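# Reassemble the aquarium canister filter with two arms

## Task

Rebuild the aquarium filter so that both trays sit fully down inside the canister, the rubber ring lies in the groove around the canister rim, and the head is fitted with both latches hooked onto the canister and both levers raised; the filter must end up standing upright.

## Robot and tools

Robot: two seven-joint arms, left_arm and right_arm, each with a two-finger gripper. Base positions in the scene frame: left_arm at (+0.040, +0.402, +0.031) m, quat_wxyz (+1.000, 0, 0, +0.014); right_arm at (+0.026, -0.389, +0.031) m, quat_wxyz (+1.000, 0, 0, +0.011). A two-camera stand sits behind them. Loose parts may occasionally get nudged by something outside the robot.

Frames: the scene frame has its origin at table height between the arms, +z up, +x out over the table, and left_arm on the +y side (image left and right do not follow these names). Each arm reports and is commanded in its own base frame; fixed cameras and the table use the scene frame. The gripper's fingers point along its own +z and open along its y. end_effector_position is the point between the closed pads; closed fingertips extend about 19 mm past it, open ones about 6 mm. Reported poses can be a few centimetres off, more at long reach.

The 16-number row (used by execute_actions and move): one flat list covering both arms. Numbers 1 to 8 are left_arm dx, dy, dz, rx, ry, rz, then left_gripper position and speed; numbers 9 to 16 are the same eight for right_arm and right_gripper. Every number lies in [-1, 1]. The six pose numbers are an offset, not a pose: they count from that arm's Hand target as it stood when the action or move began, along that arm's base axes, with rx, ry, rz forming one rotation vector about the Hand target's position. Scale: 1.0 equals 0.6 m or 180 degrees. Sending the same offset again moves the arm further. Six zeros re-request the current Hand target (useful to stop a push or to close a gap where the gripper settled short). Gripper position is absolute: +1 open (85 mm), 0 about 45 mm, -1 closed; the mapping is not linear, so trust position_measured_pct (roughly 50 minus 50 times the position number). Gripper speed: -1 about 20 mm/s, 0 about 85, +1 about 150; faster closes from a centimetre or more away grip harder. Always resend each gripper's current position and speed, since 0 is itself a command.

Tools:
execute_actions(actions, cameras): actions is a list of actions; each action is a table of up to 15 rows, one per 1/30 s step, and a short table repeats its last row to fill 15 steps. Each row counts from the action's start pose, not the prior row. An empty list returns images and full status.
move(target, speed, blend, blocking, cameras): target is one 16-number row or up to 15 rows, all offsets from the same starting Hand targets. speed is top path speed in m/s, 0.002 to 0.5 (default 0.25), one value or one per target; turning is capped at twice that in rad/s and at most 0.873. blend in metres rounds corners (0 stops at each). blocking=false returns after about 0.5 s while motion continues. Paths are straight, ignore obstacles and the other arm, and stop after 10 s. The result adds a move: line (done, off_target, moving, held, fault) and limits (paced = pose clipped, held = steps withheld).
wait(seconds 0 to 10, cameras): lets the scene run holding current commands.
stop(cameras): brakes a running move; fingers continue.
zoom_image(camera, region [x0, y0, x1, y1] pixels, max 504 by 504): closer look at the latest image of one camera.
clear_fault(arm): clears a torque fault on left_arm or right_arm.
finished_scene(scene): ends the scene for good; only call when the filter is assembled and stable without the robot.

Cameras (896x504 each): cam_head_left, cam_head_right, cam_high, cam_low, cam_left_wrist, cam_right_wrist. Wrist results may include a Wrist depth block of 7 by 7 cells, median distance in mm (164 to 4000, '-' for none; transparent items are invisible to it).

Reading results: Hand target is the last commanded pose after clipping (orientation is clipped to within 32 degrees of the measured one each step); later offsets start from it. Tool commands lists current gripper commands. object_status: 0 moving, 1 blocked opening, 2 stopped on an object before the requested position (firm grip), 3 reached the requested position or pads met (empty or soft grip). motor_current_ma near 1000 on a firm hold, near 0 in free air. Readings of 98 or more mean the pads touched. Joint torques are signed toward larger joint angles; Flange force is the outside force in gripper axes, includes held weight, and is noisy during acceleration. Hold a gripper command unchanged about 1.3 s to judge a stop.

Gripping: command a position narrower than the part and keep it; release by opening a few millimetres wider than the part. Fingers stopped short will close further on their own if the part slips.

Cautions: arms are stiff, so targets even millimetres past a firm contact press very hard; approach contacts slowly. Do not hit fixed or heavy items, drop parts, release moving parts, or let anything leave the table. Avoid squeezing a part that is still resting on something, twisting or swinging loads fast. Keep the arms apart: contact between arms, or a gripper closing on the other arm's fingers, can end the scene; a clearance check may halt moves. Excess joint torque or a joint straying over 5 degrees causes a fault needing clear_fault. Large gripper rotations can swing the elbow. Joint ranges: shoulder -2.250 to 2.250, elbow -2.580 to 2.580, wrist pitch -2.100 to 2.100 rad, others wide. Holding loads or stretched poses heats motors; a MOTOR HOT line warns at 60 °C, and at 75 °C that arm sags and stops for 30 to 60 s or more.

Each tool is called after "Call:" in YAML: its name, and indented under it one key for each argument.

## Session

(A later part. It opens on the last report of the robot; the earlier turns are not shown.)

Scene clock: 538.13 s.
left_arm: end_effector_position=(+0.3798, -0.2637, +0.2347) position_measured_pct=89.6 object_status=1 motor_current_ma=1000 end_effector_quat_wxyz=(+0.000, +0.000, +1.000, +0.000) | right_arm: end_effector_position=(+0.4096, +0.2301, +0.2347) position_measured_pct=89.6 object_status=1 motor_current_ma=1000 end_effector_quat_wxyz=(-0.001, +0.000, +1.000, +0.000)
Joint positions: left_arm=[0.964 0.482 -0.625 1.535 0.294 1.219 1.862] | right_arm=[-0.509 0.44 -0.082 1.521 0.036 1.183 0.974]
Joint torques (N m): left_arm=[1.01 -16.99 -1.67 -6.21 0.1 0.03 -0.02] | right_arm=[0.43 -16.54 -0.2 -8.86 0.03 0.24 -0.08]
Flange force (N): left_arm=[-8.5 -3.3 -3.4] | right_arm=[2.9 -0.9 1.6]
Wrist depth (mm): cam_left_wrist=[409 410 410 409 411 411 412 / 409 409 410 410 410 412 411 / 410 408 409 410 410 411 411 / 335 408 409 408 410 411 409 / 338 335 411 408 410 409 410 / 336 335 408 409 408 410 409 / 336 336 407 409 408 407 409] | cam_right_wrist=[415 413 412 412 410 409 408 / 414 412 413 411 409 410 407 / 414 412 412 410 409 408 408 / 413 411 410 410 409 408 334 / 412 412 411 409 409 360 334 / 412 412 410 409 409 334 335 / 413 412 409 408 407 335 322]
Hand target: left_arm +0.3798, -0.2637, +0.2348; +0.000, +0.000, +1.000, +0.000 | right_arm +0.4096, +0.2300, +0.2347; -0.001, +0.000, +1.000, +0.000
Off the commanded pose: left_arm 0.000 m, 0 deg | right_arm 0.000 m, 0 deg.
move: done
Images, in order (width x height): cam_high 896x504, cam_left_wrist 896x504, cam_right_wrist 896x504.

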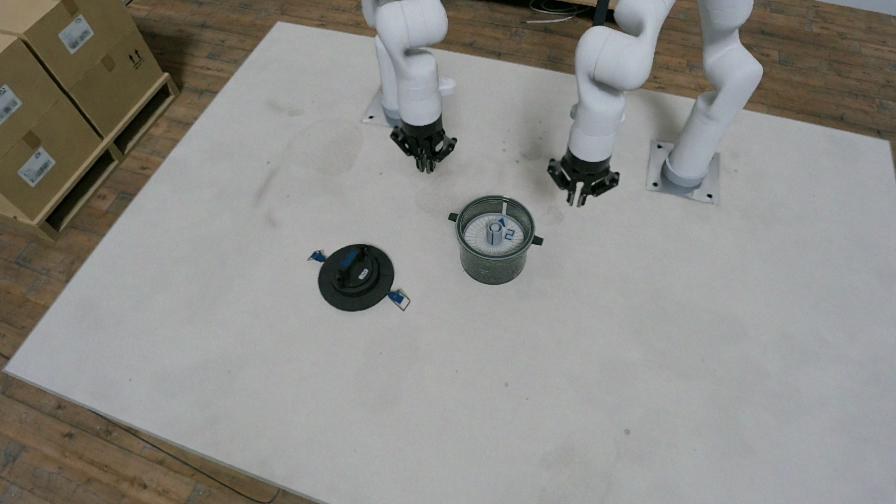

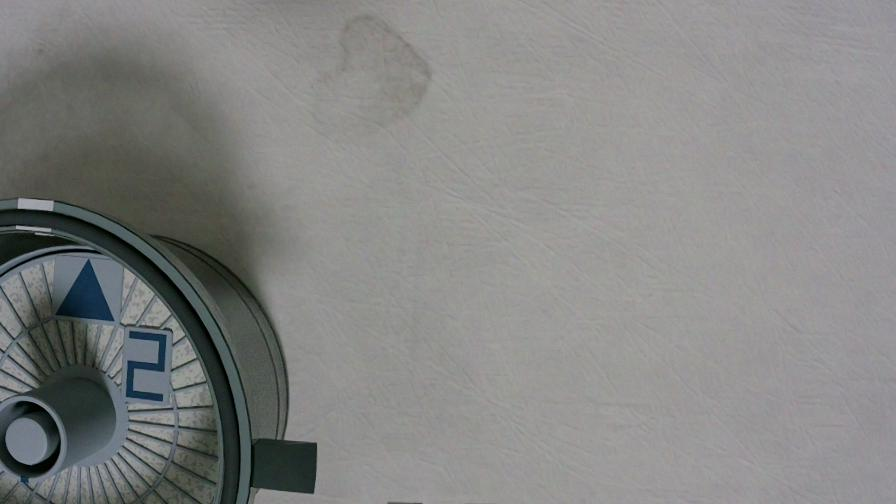

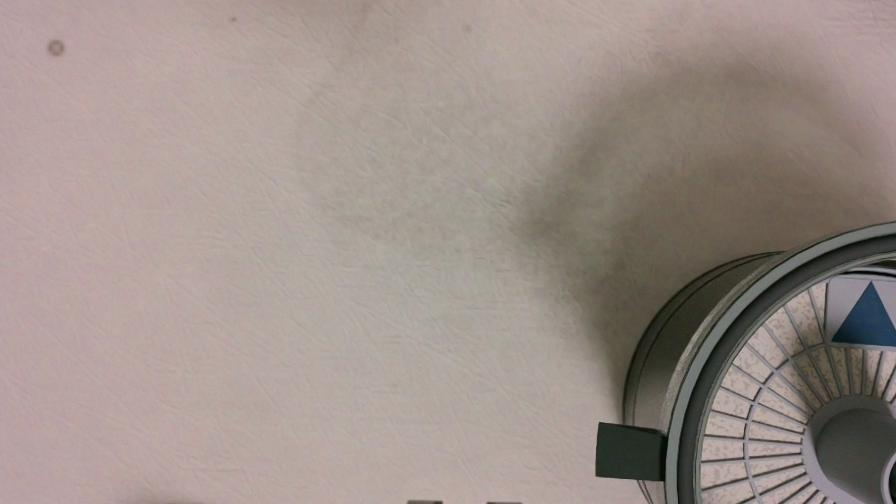

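Call:
move:
  target: [0.1145,-0.248,0.1087,0,0,0,-0.7,0,0.28,-0.123,0.159,0,0,0,1,0]
  speed: 0.25
  cameras: ["cam_right_wrist","cam_left_wrist"]

Call:
zoom_image:
  camera: "cam_left_wrist"
  region: [220, 0, 680, 252]

Call:
zoom_image:
  camera: "cam_left_wrist"
  region: [220, 252, 680, 504]

Scene clock: 568.00 s.
left_arm: end_effector_position=(+0.4485, -0.4125, +0.3000) position_measured_pct=85.3 object_status=3 motor_current_ma=0 end_effector_quat_wxyz=(+0.000, +0.000, +1.000, +0.000) | right_arm: end_effector_position=(+0.5776, +0.1562, +0.3301) position_measured_pct=0.0 object_status=3 motor_current_ma=0 end_effector_quat_wxyz=(-0.001, +0.000, +1.000, +0.000)
Joint positions: left_arm=[0.876 0.811 -0.54 0.694 0.386 1.702 2.108] | right_arm=[-0.298 0.753 -0.022 0.659 0.014 1.73 1.259]
Joint torques (N m): left_arm=[0.98 -24.35 -1.26 -6.31 0.12 0.04 -0.03] | right_arm=[0.32 -22.8 0.16 -9.44 0.07 0.27 -0.08]
Flange force (N): left_arm=[-14.6 -11.3 -8.5] | right_arm=[4.5 -0.8 3.6]
Wrist depth (mm): cam_left_wrist=[473 475 473 473 474 476 475 / 472 472 473 401 402 473 476 / 472 474 400 403 403 474 476 / 474 472 399 400 402 473 475 / 472 472 401 402 400 473 473 / 471 471 471 401 347 474 473 / 450 469 471 472 472 473 473] | cam_right_wrist=[510 507 508 508 504 504 431 / 510 508 508 506 503 504 430 / 509 508 507 505 504 501 441 / 508 508 483 483 504 502 501 / 508 488 451 458 502 502 500 / 506 504 450 480 502 502 499 / 507 506 482 481 501 500 498]
Hand target: left_arm +0.4485, -0.4125, +0.3000; +0.000, +0.000, +1.000, +0.000 | right_arm +0.5776, +0.1563, +0.3302; -0.001, +0.000, +1.000, +0.000
Off the commanded pose: left_arm 0.000 m, 0 deg | right_arm 0.000 m, 0 deg.
move: done
Images, in order (width x height): cam_left_wrist 896x504, cam_right_wrist 896x504.

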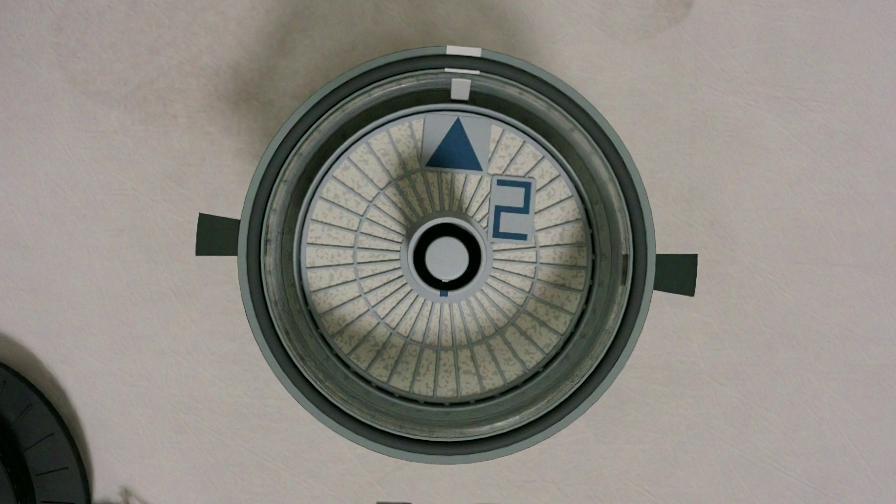

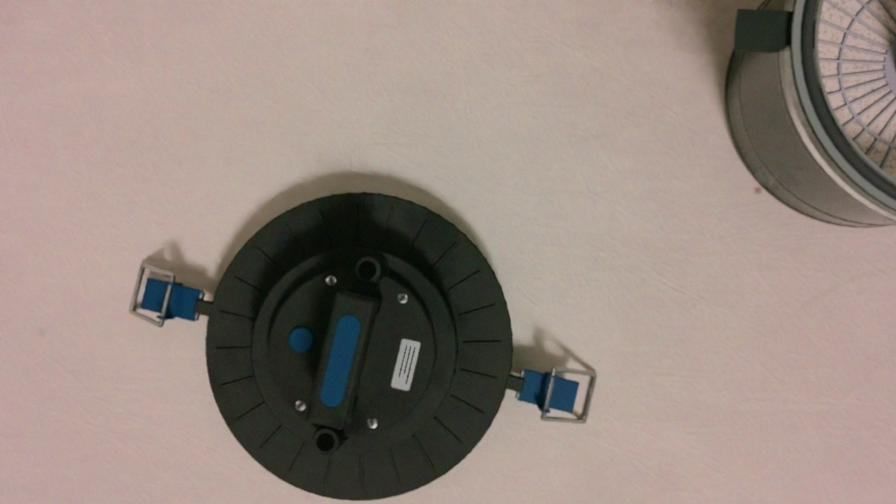

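Scaled by 1.096 from the camera's 896x504 image, which has a finer 1280x720 frame.

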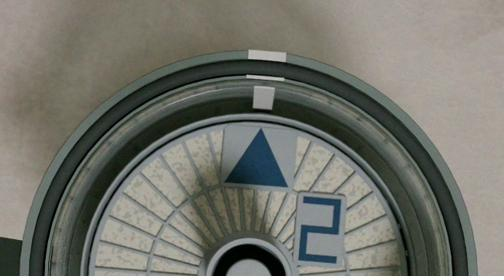

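Scaled by 1.096 from the camera's 896x504 image, which has a finer 1280x720 frame.

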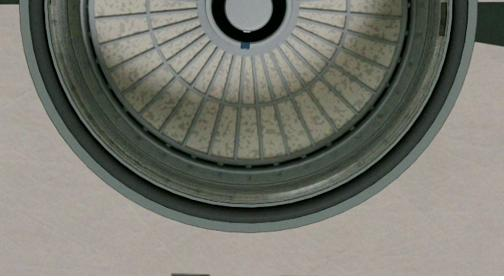

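Call:
move:
  target: [0,0.39,0,0,0,0,-0.7,0,-0.0133,-0.0978,-0.3353,0,0,-0.0761,1,0]
  speed: 0.25
  cameras: ["cam_right_wrist"]

Scene clock: 592.17 s.
left_arm: end_effector_position=(+0.4485, -0.1786, +0.3000) position_measured_pct=85.3 object_status=3 motor_current_ma=0 end_effector_quat_wxyz=(+0.000, +0.000, +1.000, +0.000) | right_arm: end_effector_position=(+0.5696, +0.0976, +0.1290) position_measured_pct=0.0 object_status=3 motor_current_ma=0 end_effector_quat_wxyz=(-0.001, +0.119, +0.993, +0.001)
Joint positions: left_arm=[0.717 0.483 -0.643 1.314 0.286 1.435 1.662] | right_arm=[-0.218 0.785 0.011 1.256 -0.01 1.101 1.126]
Joint torques (N m): left_arm=[1.09 -17.69 -1.67 -6.75 0.08 0.03 0.01] | right_arm=[0.34 -22.2 0.33 -8.53 0.05 0.2 -0.07]
Flange force (N): left_arm=[-9.8 -1.4 -4.8] | right_arm=[2.9 -0.7 1.3]
Wrist depth (mm): cam_left_wrist=[475 477 476 475 475 478 477 / 474 474 475 475 476 477 476 / 400 474 473 475 474 476 474 / 401 473 473 472 475 474 475 / 402 472 474 474 472 473 474 / 472 472 471 473 473 472 475 / 471 473 472 472 473 473 475] | cam_right_wrist=[308 307 306 305 304 304 303 / 308 307 305 304 304 303 303 / 307 306 305 304 303 303 302 / 307 306 283 282 281 302 302 / 306 305 282 250 257 301 301 / 305 285 258 208 249 280 301 / 305 284 258 208 248 280 285]
Hand target: left_arm +0.4485, -0.1785, +0.3000; +0.000, +0.000, +1.000, +0.000 | right_arm +0.5696, +0.0976, +0.1290; -0.001, +0.119, +0.993, +0.001
Off the commanded pose: left_arm 0.000 m, 0 deg | right_arm 0.000 m, 0 deg.
move: done
Images, in order (width x height): cam_right_wrist 896x504.

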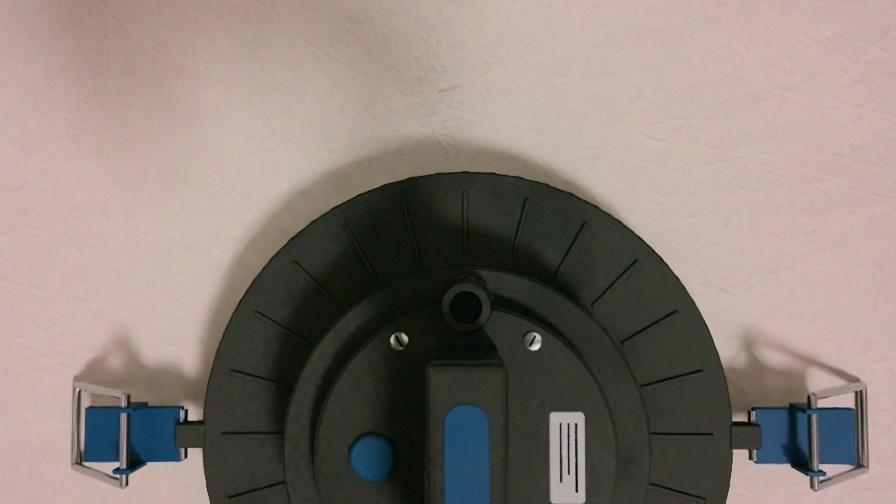

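Call:
move:
  target: [0,0,0,0,0,0,-0.7,0,0.0017,-0.0004,-0.1333,0,0,0,1,0]
  speed: 0.1

Call:
move:
  target: [0,0,0,0,0,0,-0.7,0,0,0,0,0,0,0,-1,-1]
  cameras: ["cam_right_wrist"]

Scene clock: 606.97 s.
left_arm: end_effector_position=(+0.4485, -0.1785, +0.3000) position_measured_pct=85.3 object_status=3 motor_current_ma=0 end_effector_quat_wxyz=(+0.000, +0.000, +1.000, +0.000) | right_arm: end_effector_position=(+0.5706, +0.0973, +0.0490) position_measured_pct=0.0 object_status=3 motor_current_ma=0 end_effector_quat_wxyz=(+0.000, +0.119, +0.993, +0.001)
Joint positions: left_arm=[0.717 0.483 -0.643 1.314 0.286 1.434 1.662] | right_arm=[-0.215 0.891 0.007 1.325 -0.009 0.926 1.126]
Joint torques (N m): left_arm=[0.96 -17.7 -1.67 -6.73 0.1 0.01 -0.02] | right_arm=[0.39 -22.58 0.3 -7.77 0.05 0.28 -0.06]
Flange force (N): left_arm=[-9.6 -1.7 -4.9] | right_arm=[3.8 -1.0 0.7]
Wrist depth (mm): cam_left_wrist=[476 475 475 475 477 476 474 / 473 477 475 476 475 475 476 / 401 474 475 473 475 474 476 / 401 473 474 474 474 473 475 / 402 474 473 475 474 476 475 / 473 471 471 474 472 475 475 / 472 472 473 472 474 473 474] | cam_right_wrist=[227 226 226 225 225 224 223 / 227 226 225 225 224 224 223 / 226 226 203 203 202 223 223 / 226 226 203 202 202 201 223 / 226 203 179 - 178 201 222 / 226 203 171 170 170 200 222 / 206 202 170 - 169 177 200]
Hand target: left_arm +0.4485, -0.1785, +0.3000; +0.000, +0.000, +1.000, +0.000 | right_arm +0.5706, +0.0973, +0.0490; -0.001, +0.119, +0.993, +0.001
Off the commanded pose: left_arm 0.000 m, 0 deg | right_arm 0.000 m, 0 deg.
move: done

Scene clock: 610.80 s.
left_arm: end_effector_position=(+0.4485, -0.1785, +0.3000) position_measured_pct=85.3 object_status=3 motor_current_ma=0 end_effector_quat_wxyz=(+0.000, +0.000, +1.000, +0.000) | right_arm: end_effector_position=(+0.5706, +0.0973, +0.0490) position_measured_pct=77.5 object_status=0 motor_current_ma=1000 end_effector_quat_wxyz=(-0.001, +0.119, +0.993, +0.001)
Joint positions: left_arm=[0.717 0.483 -0.643 1.314 0.286 1.434 1.662] | right_arm=[-0.215 0.891 0.007 1.325 -0.009 0.926 1.126]
Joint torques (N m): left_arm=[0.94 -17.73 -1.66 -6.74 0.11 0.01 -0.03] | right_arm=[1.33 -19.51 1.15 -6.62 0.29 0.06 -0.26]
Flange force (N): left_arm=[-9.6 -1.7 -4.8] | right_arm=[4.7 0.1 -4.9]
Wrist depth (mm): cam_left_wrist=[474 475 476 477 478 476 477 / 473 477 476 475 475 477 475 / 400 473 475 473 475 476 477 / 401 474 474 474 473 474 475 / 401 474 474 474 474 475 473 / 473 473 472 473 474 474 474 / 470 471 473 473 474 472 473] | cam_right_wrist=[227 226 226 225 224 224 223 / 227 226 226 225 224 224 223 / 226 226 203 203 202 223 223 / 226 204 203 202 202 202 223 / 226 203 179 - 178 201 222 / 226 203 171 170 170 200 222 / 206 202 170 - 169 177 200]
Hand target: left_arm +0.4485, -0.1785, +0.3000; +0.000, +0.000, +1.000, +0.000 | right_arm +0.5706, +0.0973, +0.0490; -0.001, +0.119, +0.993, +0.001
Off the commanded pose: left_arm 0.000 m, 0 deg | right_arm 0.000 m, 0 deg.
move: done
Images, in order (width x height): cam_right_wrist 896x504.

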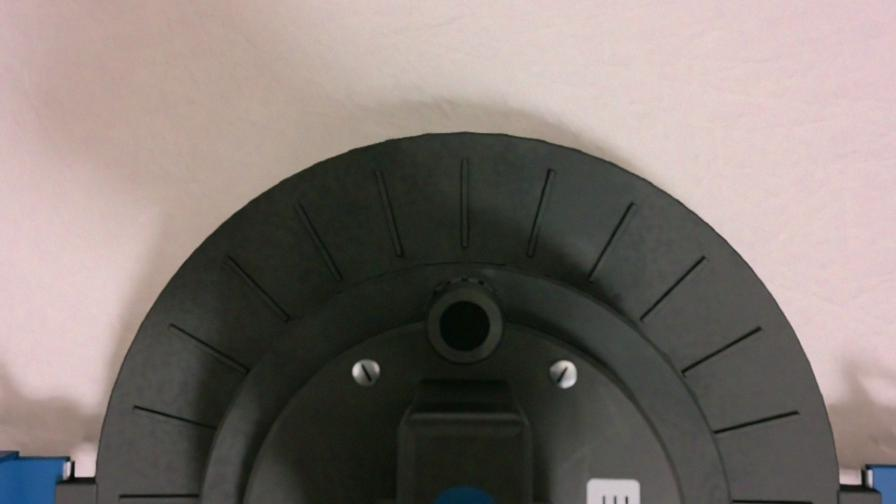

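Call:
move:
  target:
    - [0,0,0,0,0,0,-0.7,0,0,0,0.335,0,0,0,-1,-1]
    - [0,0,0,0,0,0,-0.7,0,-0.2453,0.4717,0.335,0,0,0.0514,-1,-1]
  speed: [0.12,0.15]
  cameras: ["cam_right_wrist","cam_left_wrist","cam_low"]

Call:
zoom_image:
  camera: "cam_low"
  region: [340, 140, 450, 240]

Scene clock: 644.40 s.
left_arm: end_effector_position=(+0.4485, -0.1785, +0.3000) position_measured_pct=85.3 object_status=3 motor_current_ma=0 end_effector_quat_wxyz=(+0.000, +0.000, +1.000, +0.000) | right_arm: end_effector_position=(+0.4235, +0.3803, +0.2500) position_measured_pct=77.5 object_status=2 motor_current_ma=1000 end_effector_quat_wxyz=(-0.001, +0.039, +0.999, +0.001)
Joint positions: left_arm=[0.717 0.483 -0.643 1.314 0.286 1.434 1.662] | right_arm=[-0.748 0.664 -0.054 1.082 0.032 1.397 0.697]
Joint torques (N m): left_arm=[0.95 -17.71 -1.68 -6.74 0.11 0.02 -0.02] | right_arm=[0.26 -25.89 -0.09 -11.99 0.02 0.3 -0.02]
Flange force (N): left_arm=[-9.6 -1.7 -4.8] | right_arm=[2.8 -2.4 10.6]
Wrist depth (mm): cam_left_wrist=[474 476 475 473 476 476 475 / 475 475 476 476 476 478 476 / 402 474 474 474 474 476 475 / 347 473 473 474 473 476 475 / 401 471 473 473 475 475 474 / 473 474 471 471 474 472 475 / 470 472 474 472 472 474 474] | cam_right_wrist=[429 429 426 425 425 423 422 / 429 427 426 424 423 422 422 / 429 428 203 202 202 422 422 / 429 203 203 202 202 201 420 / 427 203 179 - 178 201 420 / 427 203 171 170 170 200 201 / 205 202 170 - 169 177 200]
Hand target: left_arm +0.4485, -0.1785, +0.3000; +0.000, +0.000, +1.000, +0.000 | right_arm +0.4234, +0.3803, +0.2500; -0.001, +0.039, +0.999, +0.001
Off the commanded pose: left_arm 0.000 m, 0 deg | right_arm 0.000 m, 0 deg.
move: done
Images, in order (width x height): cam_low 896x504, cam_left_wrist 896x504, cam_right_wrist 896x504.

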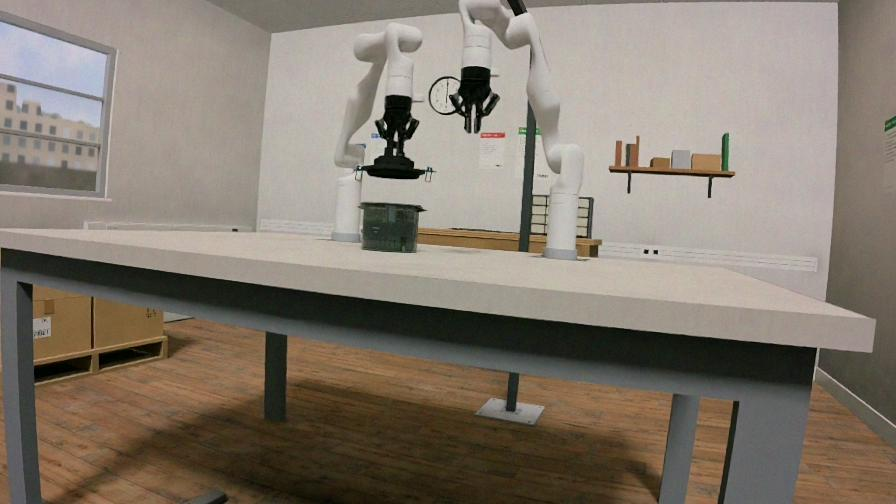

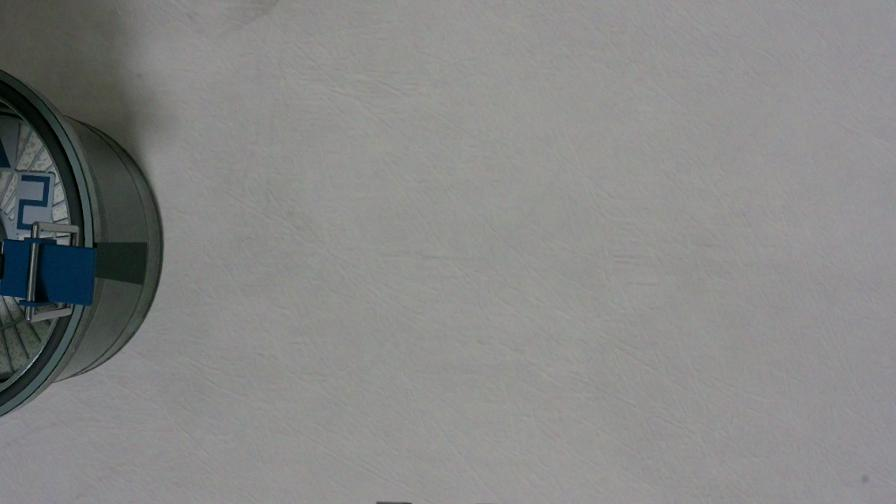

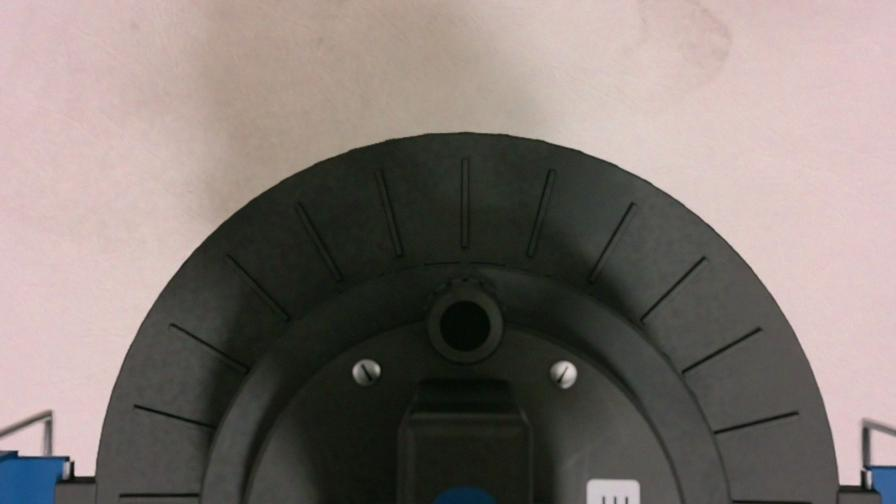

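Scaled by 4.582 from the camera's 896x504 image, which has a finer 1280x720 frame.

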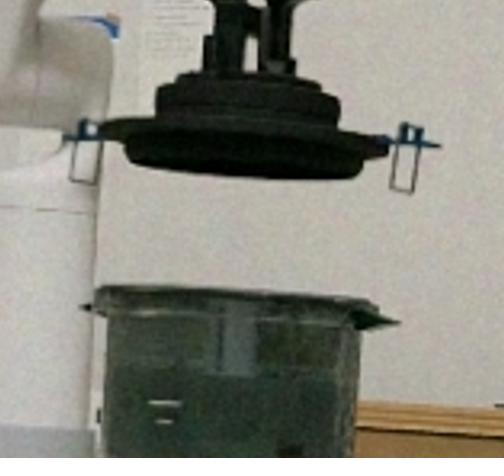

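Call:
move:
  target:
    - [0,0,0,0,0,0,-0.7,0,0,0,-0.1,0,0,0,-1,-1]
    - [0,0,0,0,0,0,-0.7,0,0,0,-0.13,0,0,0,-1,-1]
  speed: [0.1,0.03]
  cameras: ["cam_right_wrist","cam_low"]

Call:
zoom_image:
  camera: "cam_low"
  region: [340, 170, 440, 240]

Scene clock: 654.67 s.
left_arm: end_effector_position=(+0.4485, -0.1785, +0.3000) position_measured_pct=85.3 object_status=3 motor_current_ma=0 end_effector_quat_wxyz=(+0.000, +0.000, +1.000, +0.000) | right_arm: end_effector_position=(+0.4234, +0.3804, +0.1720) position_measured_pct=77.5 object_status=2 motor_current_ma=1000 end_effector_quat_wxyz=(-0.001, +0.039, +0.999, +0.001)
Joint positions: left_arm=[0.717 0.483 -0.643 1.314 0.286 1.434 1.662] | right_arm=[-0.745 0.72 -0.057 1.235 0.039 1.188 0.691]
Joint torques (N m): left_arm=[0.97 -17.72 -1.64 -6.72 0.11 0 -0.03] | right_arm=[0.33 -26.39 -0.14 -11.17 0.03 0.25 -0.08]
Flange force (N): left_arm=[-9.7 -1.7 -4.9] | right_arm=[1.9 -1.4 9.8]
Wrist depth (mm): cam_left_wrist=[474 474 476 476 476 475 477 / 473 476 474 473 475 476 475 / 331 476 475 475 474 477 475 / 331 475 473 474 475 475 475 / 329 473 472 473 474 475 475 / 473 473 473 473 473 472 474 / 473 471 473 472 473 472 473] | cam_right_wrist=[351 350 349 348 347 346 346 / 351 350 348 348 346 345 344 / 350 350 203 203 202 345 344 / 350 204 203 202 202 201 344 / 349 203 179 - 178 201 343 / 349 203 171 170 170 200 201 / 205 202 170 - 170 177 201]
Hand target: left_arm +0.4485, -0.1785, +0.3000; +0.000, +0.000, +1.000, +0.000 | right_arm +0.4234, +0.3804, +0.1720; -0.001, +0.039, +0.999, +0.001
Off the commanded pose: left_arm 0.000 m, 0 deg | right_arm 0.000 m, 0 deg.
move: done
Images, in order (width x height): cam_low 896x504, cam_right_wrist 896x504.

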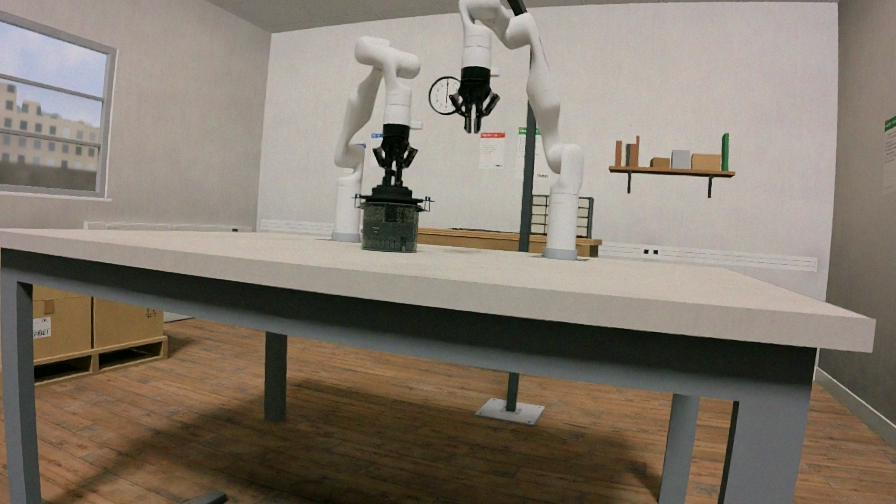

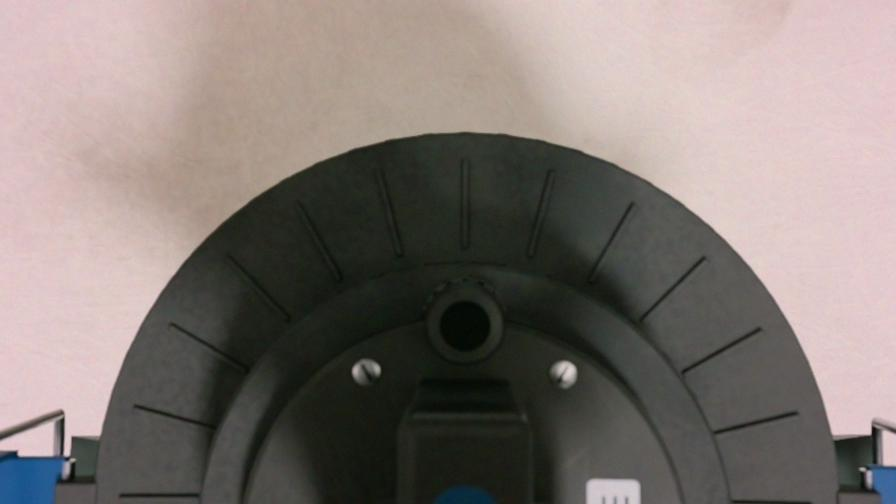

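Scaled by 5.040 from the camera's 896x504 image, which has a finer 1280x720 frame.

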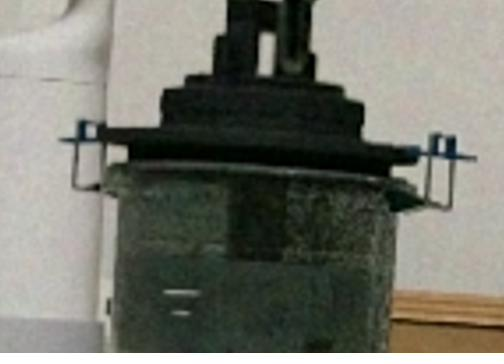

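Call:
move:
  target: [0,0,0,0,0,0,-0.7,0,0,0,-0.0133,0,0,0,-1,-1]
  speed: 0.02

Call:
move:
  target: [0,0,0,0,0,0,-0.7,0,0,0,-0.003,0,0,0,-1,-1]
  speed: 0.01
  cameras: ["cam_right_wrist","cam_low","cam_left_wrist"]

Call:
zoom_image:
  camera: "cam_low"
  region: [345, 180, 445, 230]

Scene clock: 666.60 s.
left_arm: end_effector_position=(+0.4485, -0.1785, +0.3000) position_measured_pct=85.3 object_status=3 motor_current_ma=0 end_effector_quat_wxyz=(+0.000, +0.000, +1.000, +0.000) | right_arm: end_effector_position=(+0.4234, +0.3804, +0.1640) position_measured_pct=77.5 object_status=2 motor_current_ma=1000 end_effector_quat_wxyz=(-0.001, +0.039, +0.999, +0.001)
Joint positions: left_arm=[0.717 0.483 -0.643 1.314 0.286 1.434 1.662] | right_arm=[-0.745 0.728 -0.057 1.247 0.04 1.168 0.69]
Joint torques (N m): left_arm=[0.96 -17.73 -1.62 -6.71 0.07 0.01 -0.06] | right_arm=[1.6 -25.9 0.98 -10.54 0.75 0.33 -0.09]
Flange force (N): left_arm=[-9.7 -1.8 -4.9] | right_arm=[2.8 0.9 8.6]
Wrist depth (mm): cam_left_wrist=[475 476 476 475 475 476 476 / 477 475 475 474 475 476 474 / 338 474 475 475 475 473 476 / 338 474 475 474 473 474 475 / 337 474 472 473 473 474 476 / 471 473 471 473 473 475 473 / 472 472 472 471 472 473 473] | cam_right_wrist=[343 341 341 340 339 338 337 / 342 341 341 340 338 338 337 / 342 341 203 202 202 337 336 / 342 204 203 202 202 201 336 / 341 203 179 - 178 201 335 / 341 203 171 170 170 200 201 / 205 202 171 - 170 177 200]
Hand target: left_arm +0.4485, -0.1785, +0.3000; +0.000, +0.000, +1.000, +0.000 | right_arm +0.4234, +0.3804, +0.1640; -0.001, +0.039, +0.999, +0.001
Off the commanded pose: left_arm 0.000 m, 0 deg | right_arm 0.000 m, 0 deg.
move: done

Scene clock: 667.30 s.
left_arm: end_effector_position=(+0.4485, -0.1785, +0.3000) position_measured_pct=85.3 object_status=3 motor_current_ma=0 end_effector_quat_wxyz=(+0.000, +0.000, +1.000, +0.000) | right_arm: end_effector_position=(+0.4235, +0.3804, +0.1622) position_measured_pct=77.5 object_status=2 motor_current_ma=1000 end_effector_quat_wxyz=(-0.001, +0.039, +0.999, +0.001)
Joint positions: left_arm=[0.717 0.483 -0.643 1.314 0.286 1.434 1.662] | right_arm=[-0.745 0.729 -0.057 1.25 0.04 1.164 0.69]
Joint torques (N m): left_arm=[0.97 -17.72 -1.64 -6.73 0.11 -0.01 -0.02] | right_arm=[1.69 -23.23 1.11 -9.51 0.77 0.19 -0.06]
Flange force (N): left_arm=[-9.7 -1.7 -4.9] | right_arm=[3.8 0.1 4.0]
Wrist depth (mm): cam_left_wrist=[476 474 474 476 476 476 475 / 476 475 475 473 474 474 477 / 340 474 475 476 477 476 476 / 338 473 474 473 474 474 475 / 339 473 474 474 474 476 473 / 471 473 474 473 474 473 472 / 472 473 471 472 473 471 473] | cam_right_wrist=[341 340 339 338 337 336 335 / 341 339 339 338 337 336 335 / 340 339 203 202 202 336 335 / 340 203 203 202 202 201 334 / 339 203 179 - 178 201 334 / 339 203 170 170 170 200 201 / 205 202 171 - 170 177 200]
Hand target: left_arm +0.4485, -0.1785, +0.3000; +0.000, +0.000, +1.000, +0.000 | right_arm +0.4234, +0.3804, +0.1622; -0.001, +0.039, +0.999, +0.001
Off the commanded pose: left_arm 0.000 m, 0 deg | right_arm 0.000 m, 0 deg.
move: done
Images, in order (width x height): cam_low 896x504, cam_left_wrist 896x504, cam_right_wrist 896x504.

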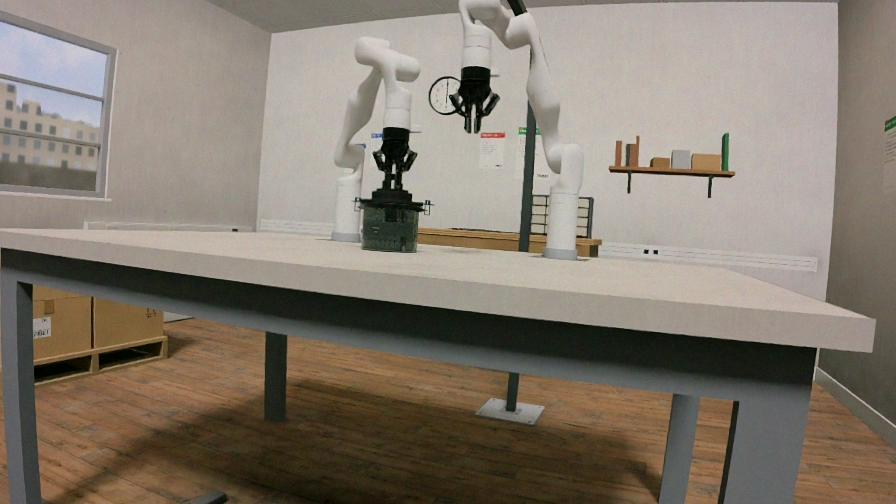

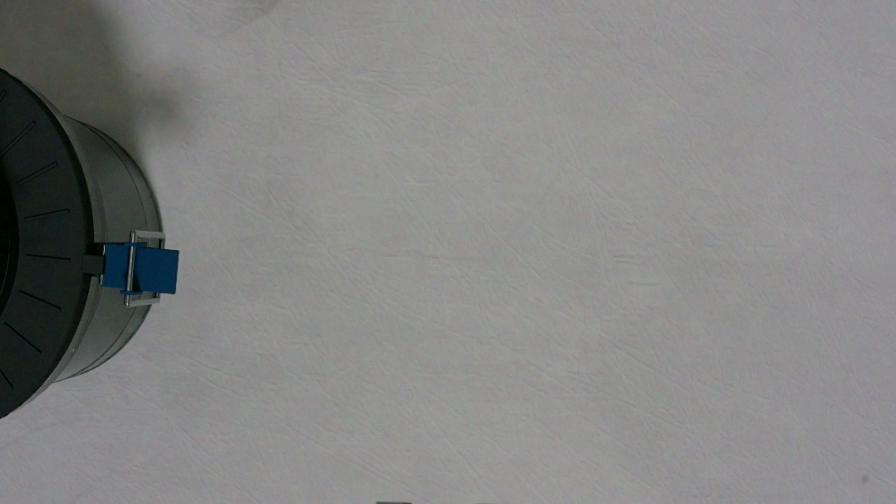

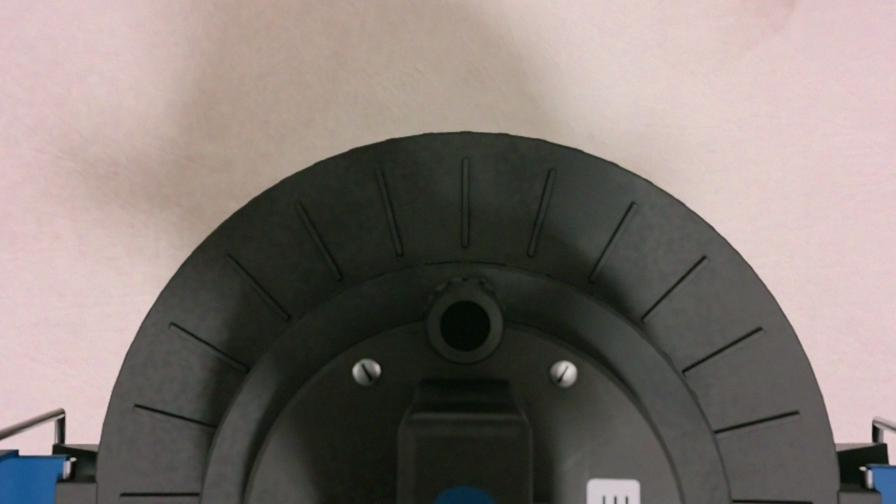

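Scaled by 5.040 from the camera's 896x504 image, which has a finer 1280x720 frame.

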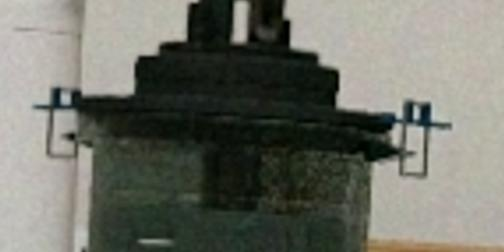

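Call:
move:
  target: [0,0,0,0,0,0,-0.7,0,0,0,-0.0033,0,0,0,-1,-1]
  speed: 0.01

Scene clock: 672.37 s.
left_arm: end_effector_position=(+0.4485, -0.1785, +0.3000) position_measured_pct=85.3 object_status=3 motor_current_ma=0 end_effector_quat_wxyz=(+0.000, +0.000, +1.000, +0.000) | right_arm: end_effector_position=(+0.4234, +0.3804, +0.1603) position_measured_pct=77.5 object_status=2 motor_current_ma=1000 end_effector_quat_wxyz=(-0.001, +0.039, +0.999, +0.001)
Joint positions: left_arm=[0.717 0.483 -0.643 1.314 0.286 1.434 1.662] | right_arm=[-0.745 0.731 -0.057 1.253 0.04 1.159 0.69]
Joint torques (N m): left_arm=[0.97 -17.75 -1.68 -6.7 0.09 0.02 -0.01] | right_arm=[2.22 -16.34 1.67 -8.56 1.18 -1.71 -0.07]
Flange force (N): left_arm=[-9.9 -1.8 -4.9] | right_arm=[9.6 -4.6 -9.1]
Wrist depth (mm): cam_left_wrist=[475 475 476 476 477 475 476 / 474 474 475 476 475 475 475 / 341 475 474 474 474 474 475 / 342 473 473 473 475 475 476 / 342 471 474 474 473 475 475 / 472 471 473 473 473 475 474 / 472 473 472 473 473 472 474] | cam_right_wrist=[339 339 337 336 336 335 334 / 339 338 337 336 335 335 334 / 339 337 203 202 202 334 333 / 339 203 203 202 202 201 332 / 338 203 179 - 178 201 332 / 338 203 171 170 170 200 201 / 206 202 170 - 170 177 200]
Hand target: left_arm +0.4485, -0.1785, +0.3000; +0.000, +0.000, +1.000, +0.000 | right_arm +0.4234, +0.3803, +0.1602; -0.001, +0.039, +0.999, +0.001
Off the commanded pose: left_arm 0.000 m, 0 deg | right_arm 0.000 m, 0 deg.
move: done

Call:
move:
  target: [0,0,0,0,0,0,-0.7,0,0,0,-0.005,0,0,0,-1,-1]
  speed: 0.01

Scene clock: 676.93 s.
left_arm: end_effector_position=(+0.4485, -0.1785, +0.3000) position_measured_pct=85.3 object_status=3 motor_current_ma=0 end_effector_quat_wxyz=(+0.000, +0.000, +1.000, +0.000) | right_arm: end_effector_position=(+0.4235, +0.3804, +0.1575) position_measured_pct=77.5 object_status=2 motor_current_ma=1000 end_effector_quat_wxyz=(+0.000, +0.039, +0.999, +0.001)
Joint positions: left_arm=[0.717 0.483 -0.643 1.314 0.286 1.434 1.662] | right_arm=[-0.745 0.734 -0.057 1.257 0.04 1.151 0.689]
Joint torques (N m): left_arm=[0.97 -17.74 -1.65 -6.7 0.08 0.02 -0.02] | right_arm=[1.64 22.52 1.62 -0.02 1.4 -10.91 -0.08]
Flange force (N): left_arm=[-9.8 -1.8 -4.9] | right_arm=[29.2 -26.5 -84.1]
Wrist depth (mm): cam_left_wrist=[477 476 476 476 474 474 473 / 473 475 475 475 477 475 476 / 342 473 475 475 477 476 477 / 342 473 473 474 474 474 476 / 341 475 474 473 474 473 474 / 472 473 472 471 473 472 475 / 471 473 472 473 473 475 473] | cam_right_wrist=[339 338 337 336 335 335 334 / 338 337 337 336 335 334 333 / 338 337 203 202 202 334 333 / 337 203 203 201 201 201 333 / 338 203 178 - 178 201 333 / 338 203 170 170 170 200 201 / 203 202 170 - 169 177 200]
Hand target: left_arm +0.4485, -0.1785, +0.3000; +0.000, +0.000, +1.000, +0.000 | right_arm +0.4234, +0.3804, +0.1572; -0.001, +0.039, +0.999, +0.001
Off the commanded pose: left_arm 0.000 m, 0 deg | right_arm 0.000 m, 0 deg.
move: done

Call:
move:
  target: [0,0,0,0,0,0,-0.7,0,0,0,0.0012,0,0,0,-1,-1]
  speed: 0.01
  cameras: ["cam_left_wrist","cam_low"]

Call:
zoom_image:
  camera: "cam_low"
  region: [345, 180, 445, 230]

Scene clock: 683.87 s.
left_arm: end_effector_position=(+0.4485, -0.1785, +0.3000) position_measured_pct=85.3 object_status=3 motor_current_ma=0 end_effector_quat_wxyz=(+0.000, +0.000, +1.000, +0.000) | right_arm: end_effector_position=(+0.4234, +0.3803, +0.1579) position_measured_pct=77.5 object_status=2 motor_current_ma=1000 end_effector_quat_wxyz=(-0.001, +0.039, +0.999, +0.000)
Joint positions: left_arm=[0.717 0.483 -0.643 1.314 0.286 1.434 1.662] | right_arm=[-0.745 0.734 -0.057 1.256 0.04 1.153 0.689]
Joint torques (N m): left_arm=[0.96 -17.73 -1.7 -6.7 0.08 -0.01 -0.01] | right_arm=[2.09 18.99 2 -0.09 1.56 -9.43 -0.08]
Flange force (N): left_arm=[-9.9 -1.8 -5.0] | right_arm=[26.8 -22.8 -76.7]
Wrist depth (mm): cam_left_wrist=[475 476 475 477 475 477 477 / 475 475 475 474 475 475 476 / 341 474 473 475 475 475 475 / 341 473 474 476 474 475 475 / 342 474 473 475 474 476 472 / 475 473 473 474 472 473 474 / 472 472 472 474 474 473 474] | cam_right_wrist=[339 338 337 336 336 335 334 / 338 337 337 336 335 334 334 / 339 337 203 202 202 334 333 / 338 203 203 202 201 201 333 / 338 203 179 - 178 201 332 / 337 203 170 170 169 200 200 / 205 202 170 - 169 177 200]
Hand target: left_arm +0.4485, -0.1785, +0.3000; +0.000, +0.000, +1.000, +0.000 | right_arm +0.4234, +0.3804, +0.1579; -0.001, +0.039, +0.999, +0.001
Off the commanded pose: left_arm 0.000 m, 0 deg | right_arm 0.000 m, 0 deg.
move: done
Images, in order (width x height): cam_low 896x504, cam_left_wrist 896x504.

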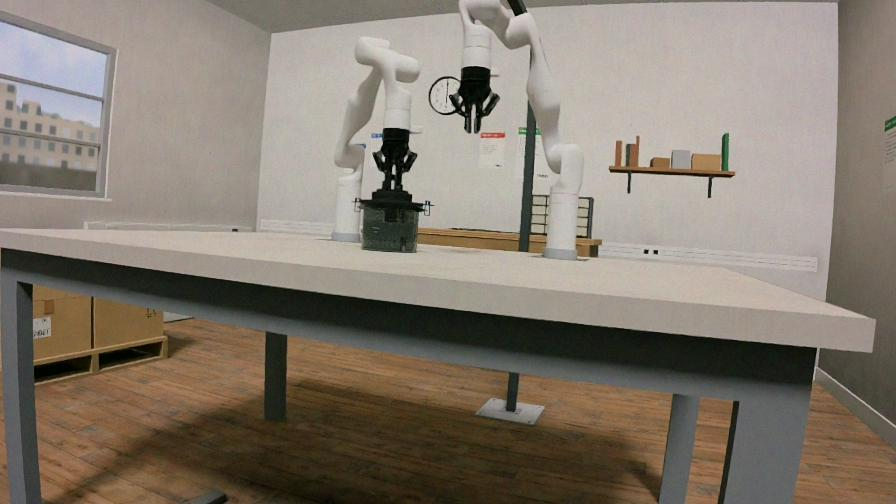

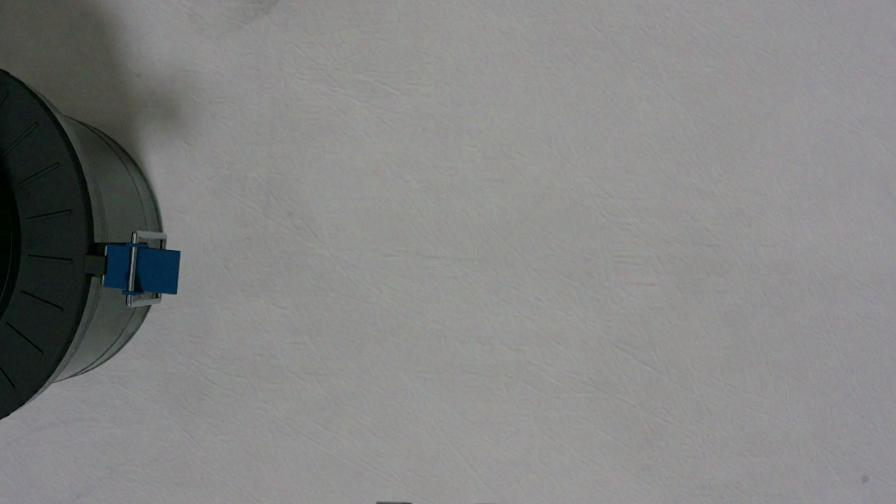

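Scaled by 5.040 from the camera's 896x504 image, which has a finer 1280x720 frame.

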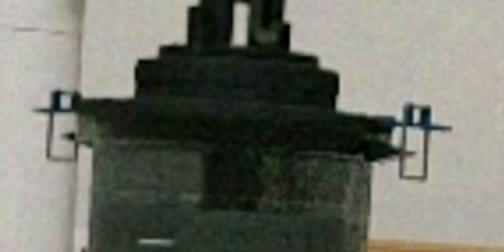

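Call:
move:
  target:
    - [-0.065,0.05,-0.2,-0.3656,0.3968,0.3656,-1,0,0,0,0.0017,0,0,0,-1,-1]
    - [-0.075,-0.0753,-0.3667,-0.3656,0.3968,0.3656,-1,0,0,0,0.0017,0,0,0,-1,-1]
  speed: [0.3,0.1]
  cameras: ["cam_left_wrist","cam_low","cam_right_wrist","cam_high"]

Call:
zoom_image:
  camera: "cam_low"
  region: [345, 180, 445, 230]

Scene clock: 729.50 s.
left_arm: end_effector_position=(+0.4035, -0.2237, +0.0800) position_measured_pct=98.7 object_status=3 motor_current_ma=990 end_effector_quat_wxyz=(+0.520, +0.479, -0.520, +0.479) | right_arm: end_effector_position=(+0.4234, +0.3803, +0.1590) position_measured_pct=77.5 object_status=2 motor_current_ma=1000 end_effector_quat_wxyz=(-0.001, +0.039, +0.999, +0.001)
Joint positions: left_arm=[-0.047 1.333 -0.295 1.728 1.389 1.868 1.605] | right_arm=[-0.745 0.733 -0.057 1.254 0.04 1.155 0.69]
Joint torques (N m): left_arm=[0.92 -20.86 1.3 1.66 0.15 2.95 -0.03] | right_arm=[2.26 2.64 1.97 -4.08 1.49 -5.91 -0.07]
Flange force (N): left_arm=[-4.4 -5.9 -4.0] | right_arm=[19.1 -14.4 -45.4]
Wrist depth (mm): cam_left_wrist=[3113 3250 3266 285 3282 3266 721 / 3250 3172 3266 346 3400 3266 722 / 3172 3188 3266 326 3332 3282 3266 / 3250 3188 326 320 3234 3383 742 / 3172 3157 292 282 294 3266 718 / 901 828 262 226 268 1020 718 / 588 642 359 230 367 687 653] | cam_right_wrist=[339 338 338 337 336 334 333 / 339 338 337 336 335 335 333 / 338 338 203 203 202 334 333 / 338 203 203 202 202 201 333 / 338 203 179 - 178 201 332 / 337 203 170 170 170 200 200 / 205 202 170 - 169 177 200]
Hand target: left_arm +0.4035, -0.2237, +0.0800; +0.520, +0.479, -0.520, +0.479 | right_arm +0.4234, +0.3803, +0.1590; -0.001, +0.039, +0.999, +0.001
Off the commanded pose: left_arm 0.000 m, 0 deg | right_arm 0.000 m, 0 deg.
move: done
Images, in order (width x height): cam_high 896x504, cam_low 896x504, cam_left_wrist 896x504, cam_right_wrist 896x504.

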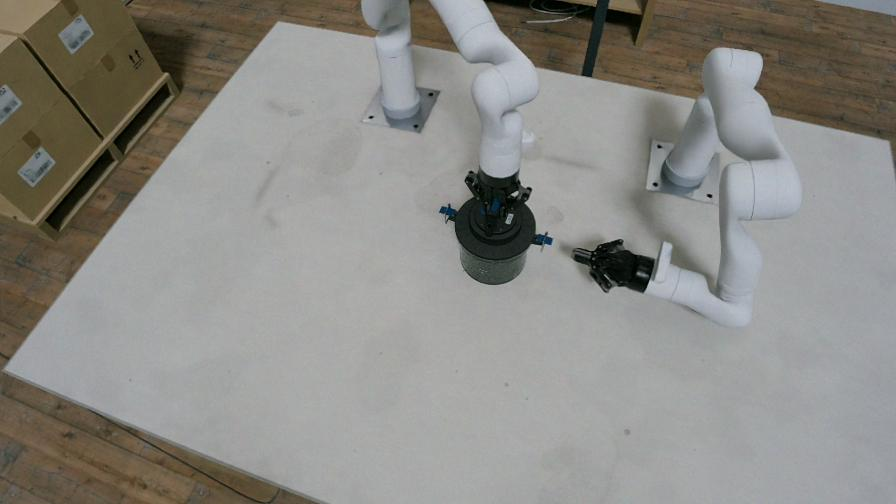

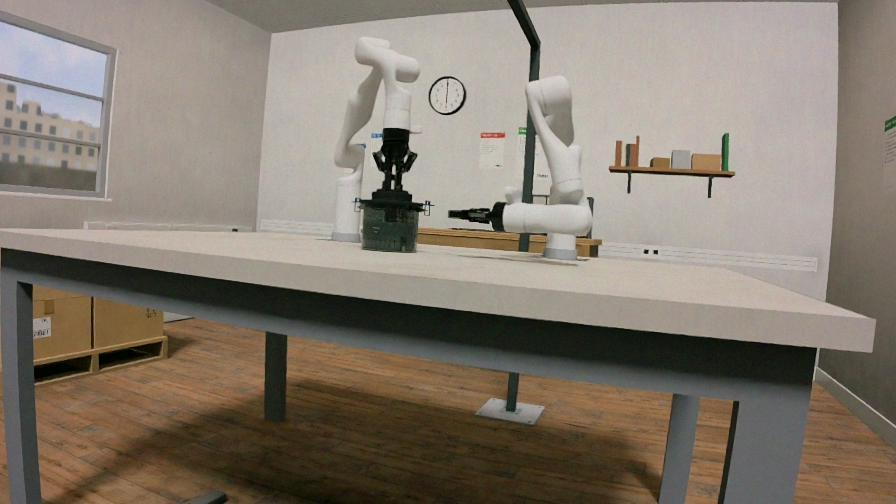

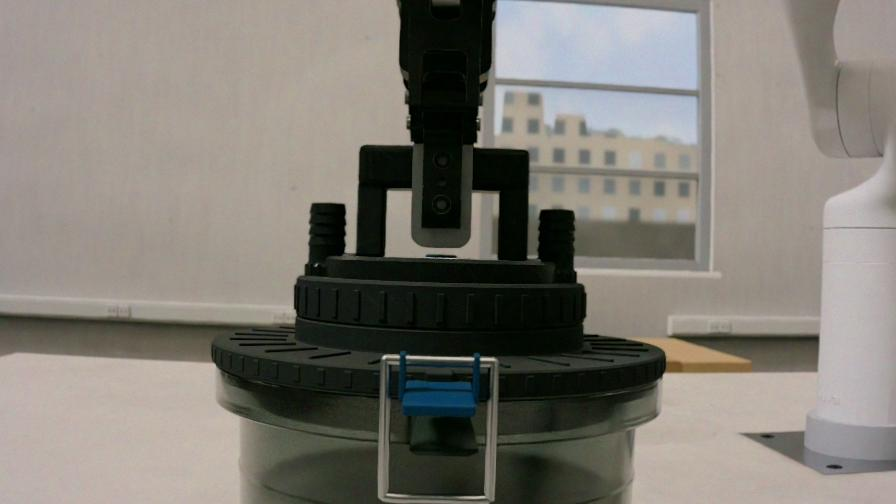

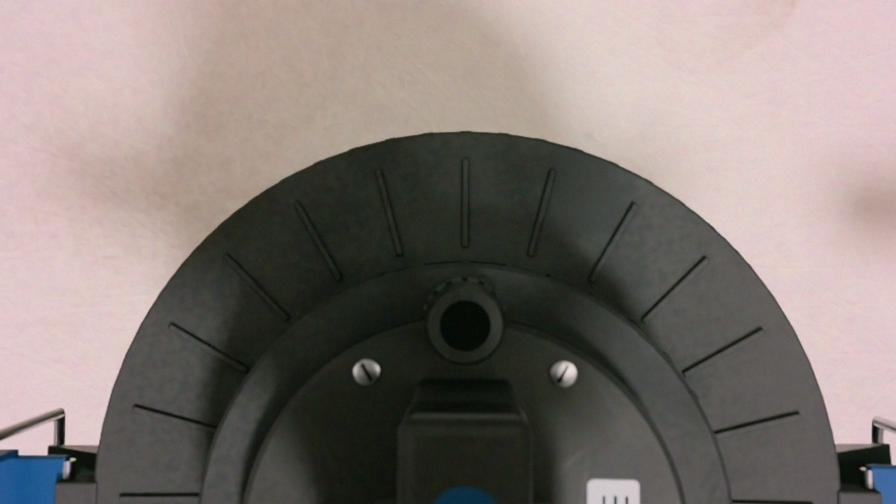

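Scaled by 5.040 from the camera's 896x504 image, which has a finer 1280x720 frame.

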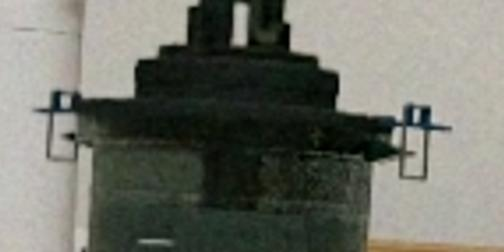

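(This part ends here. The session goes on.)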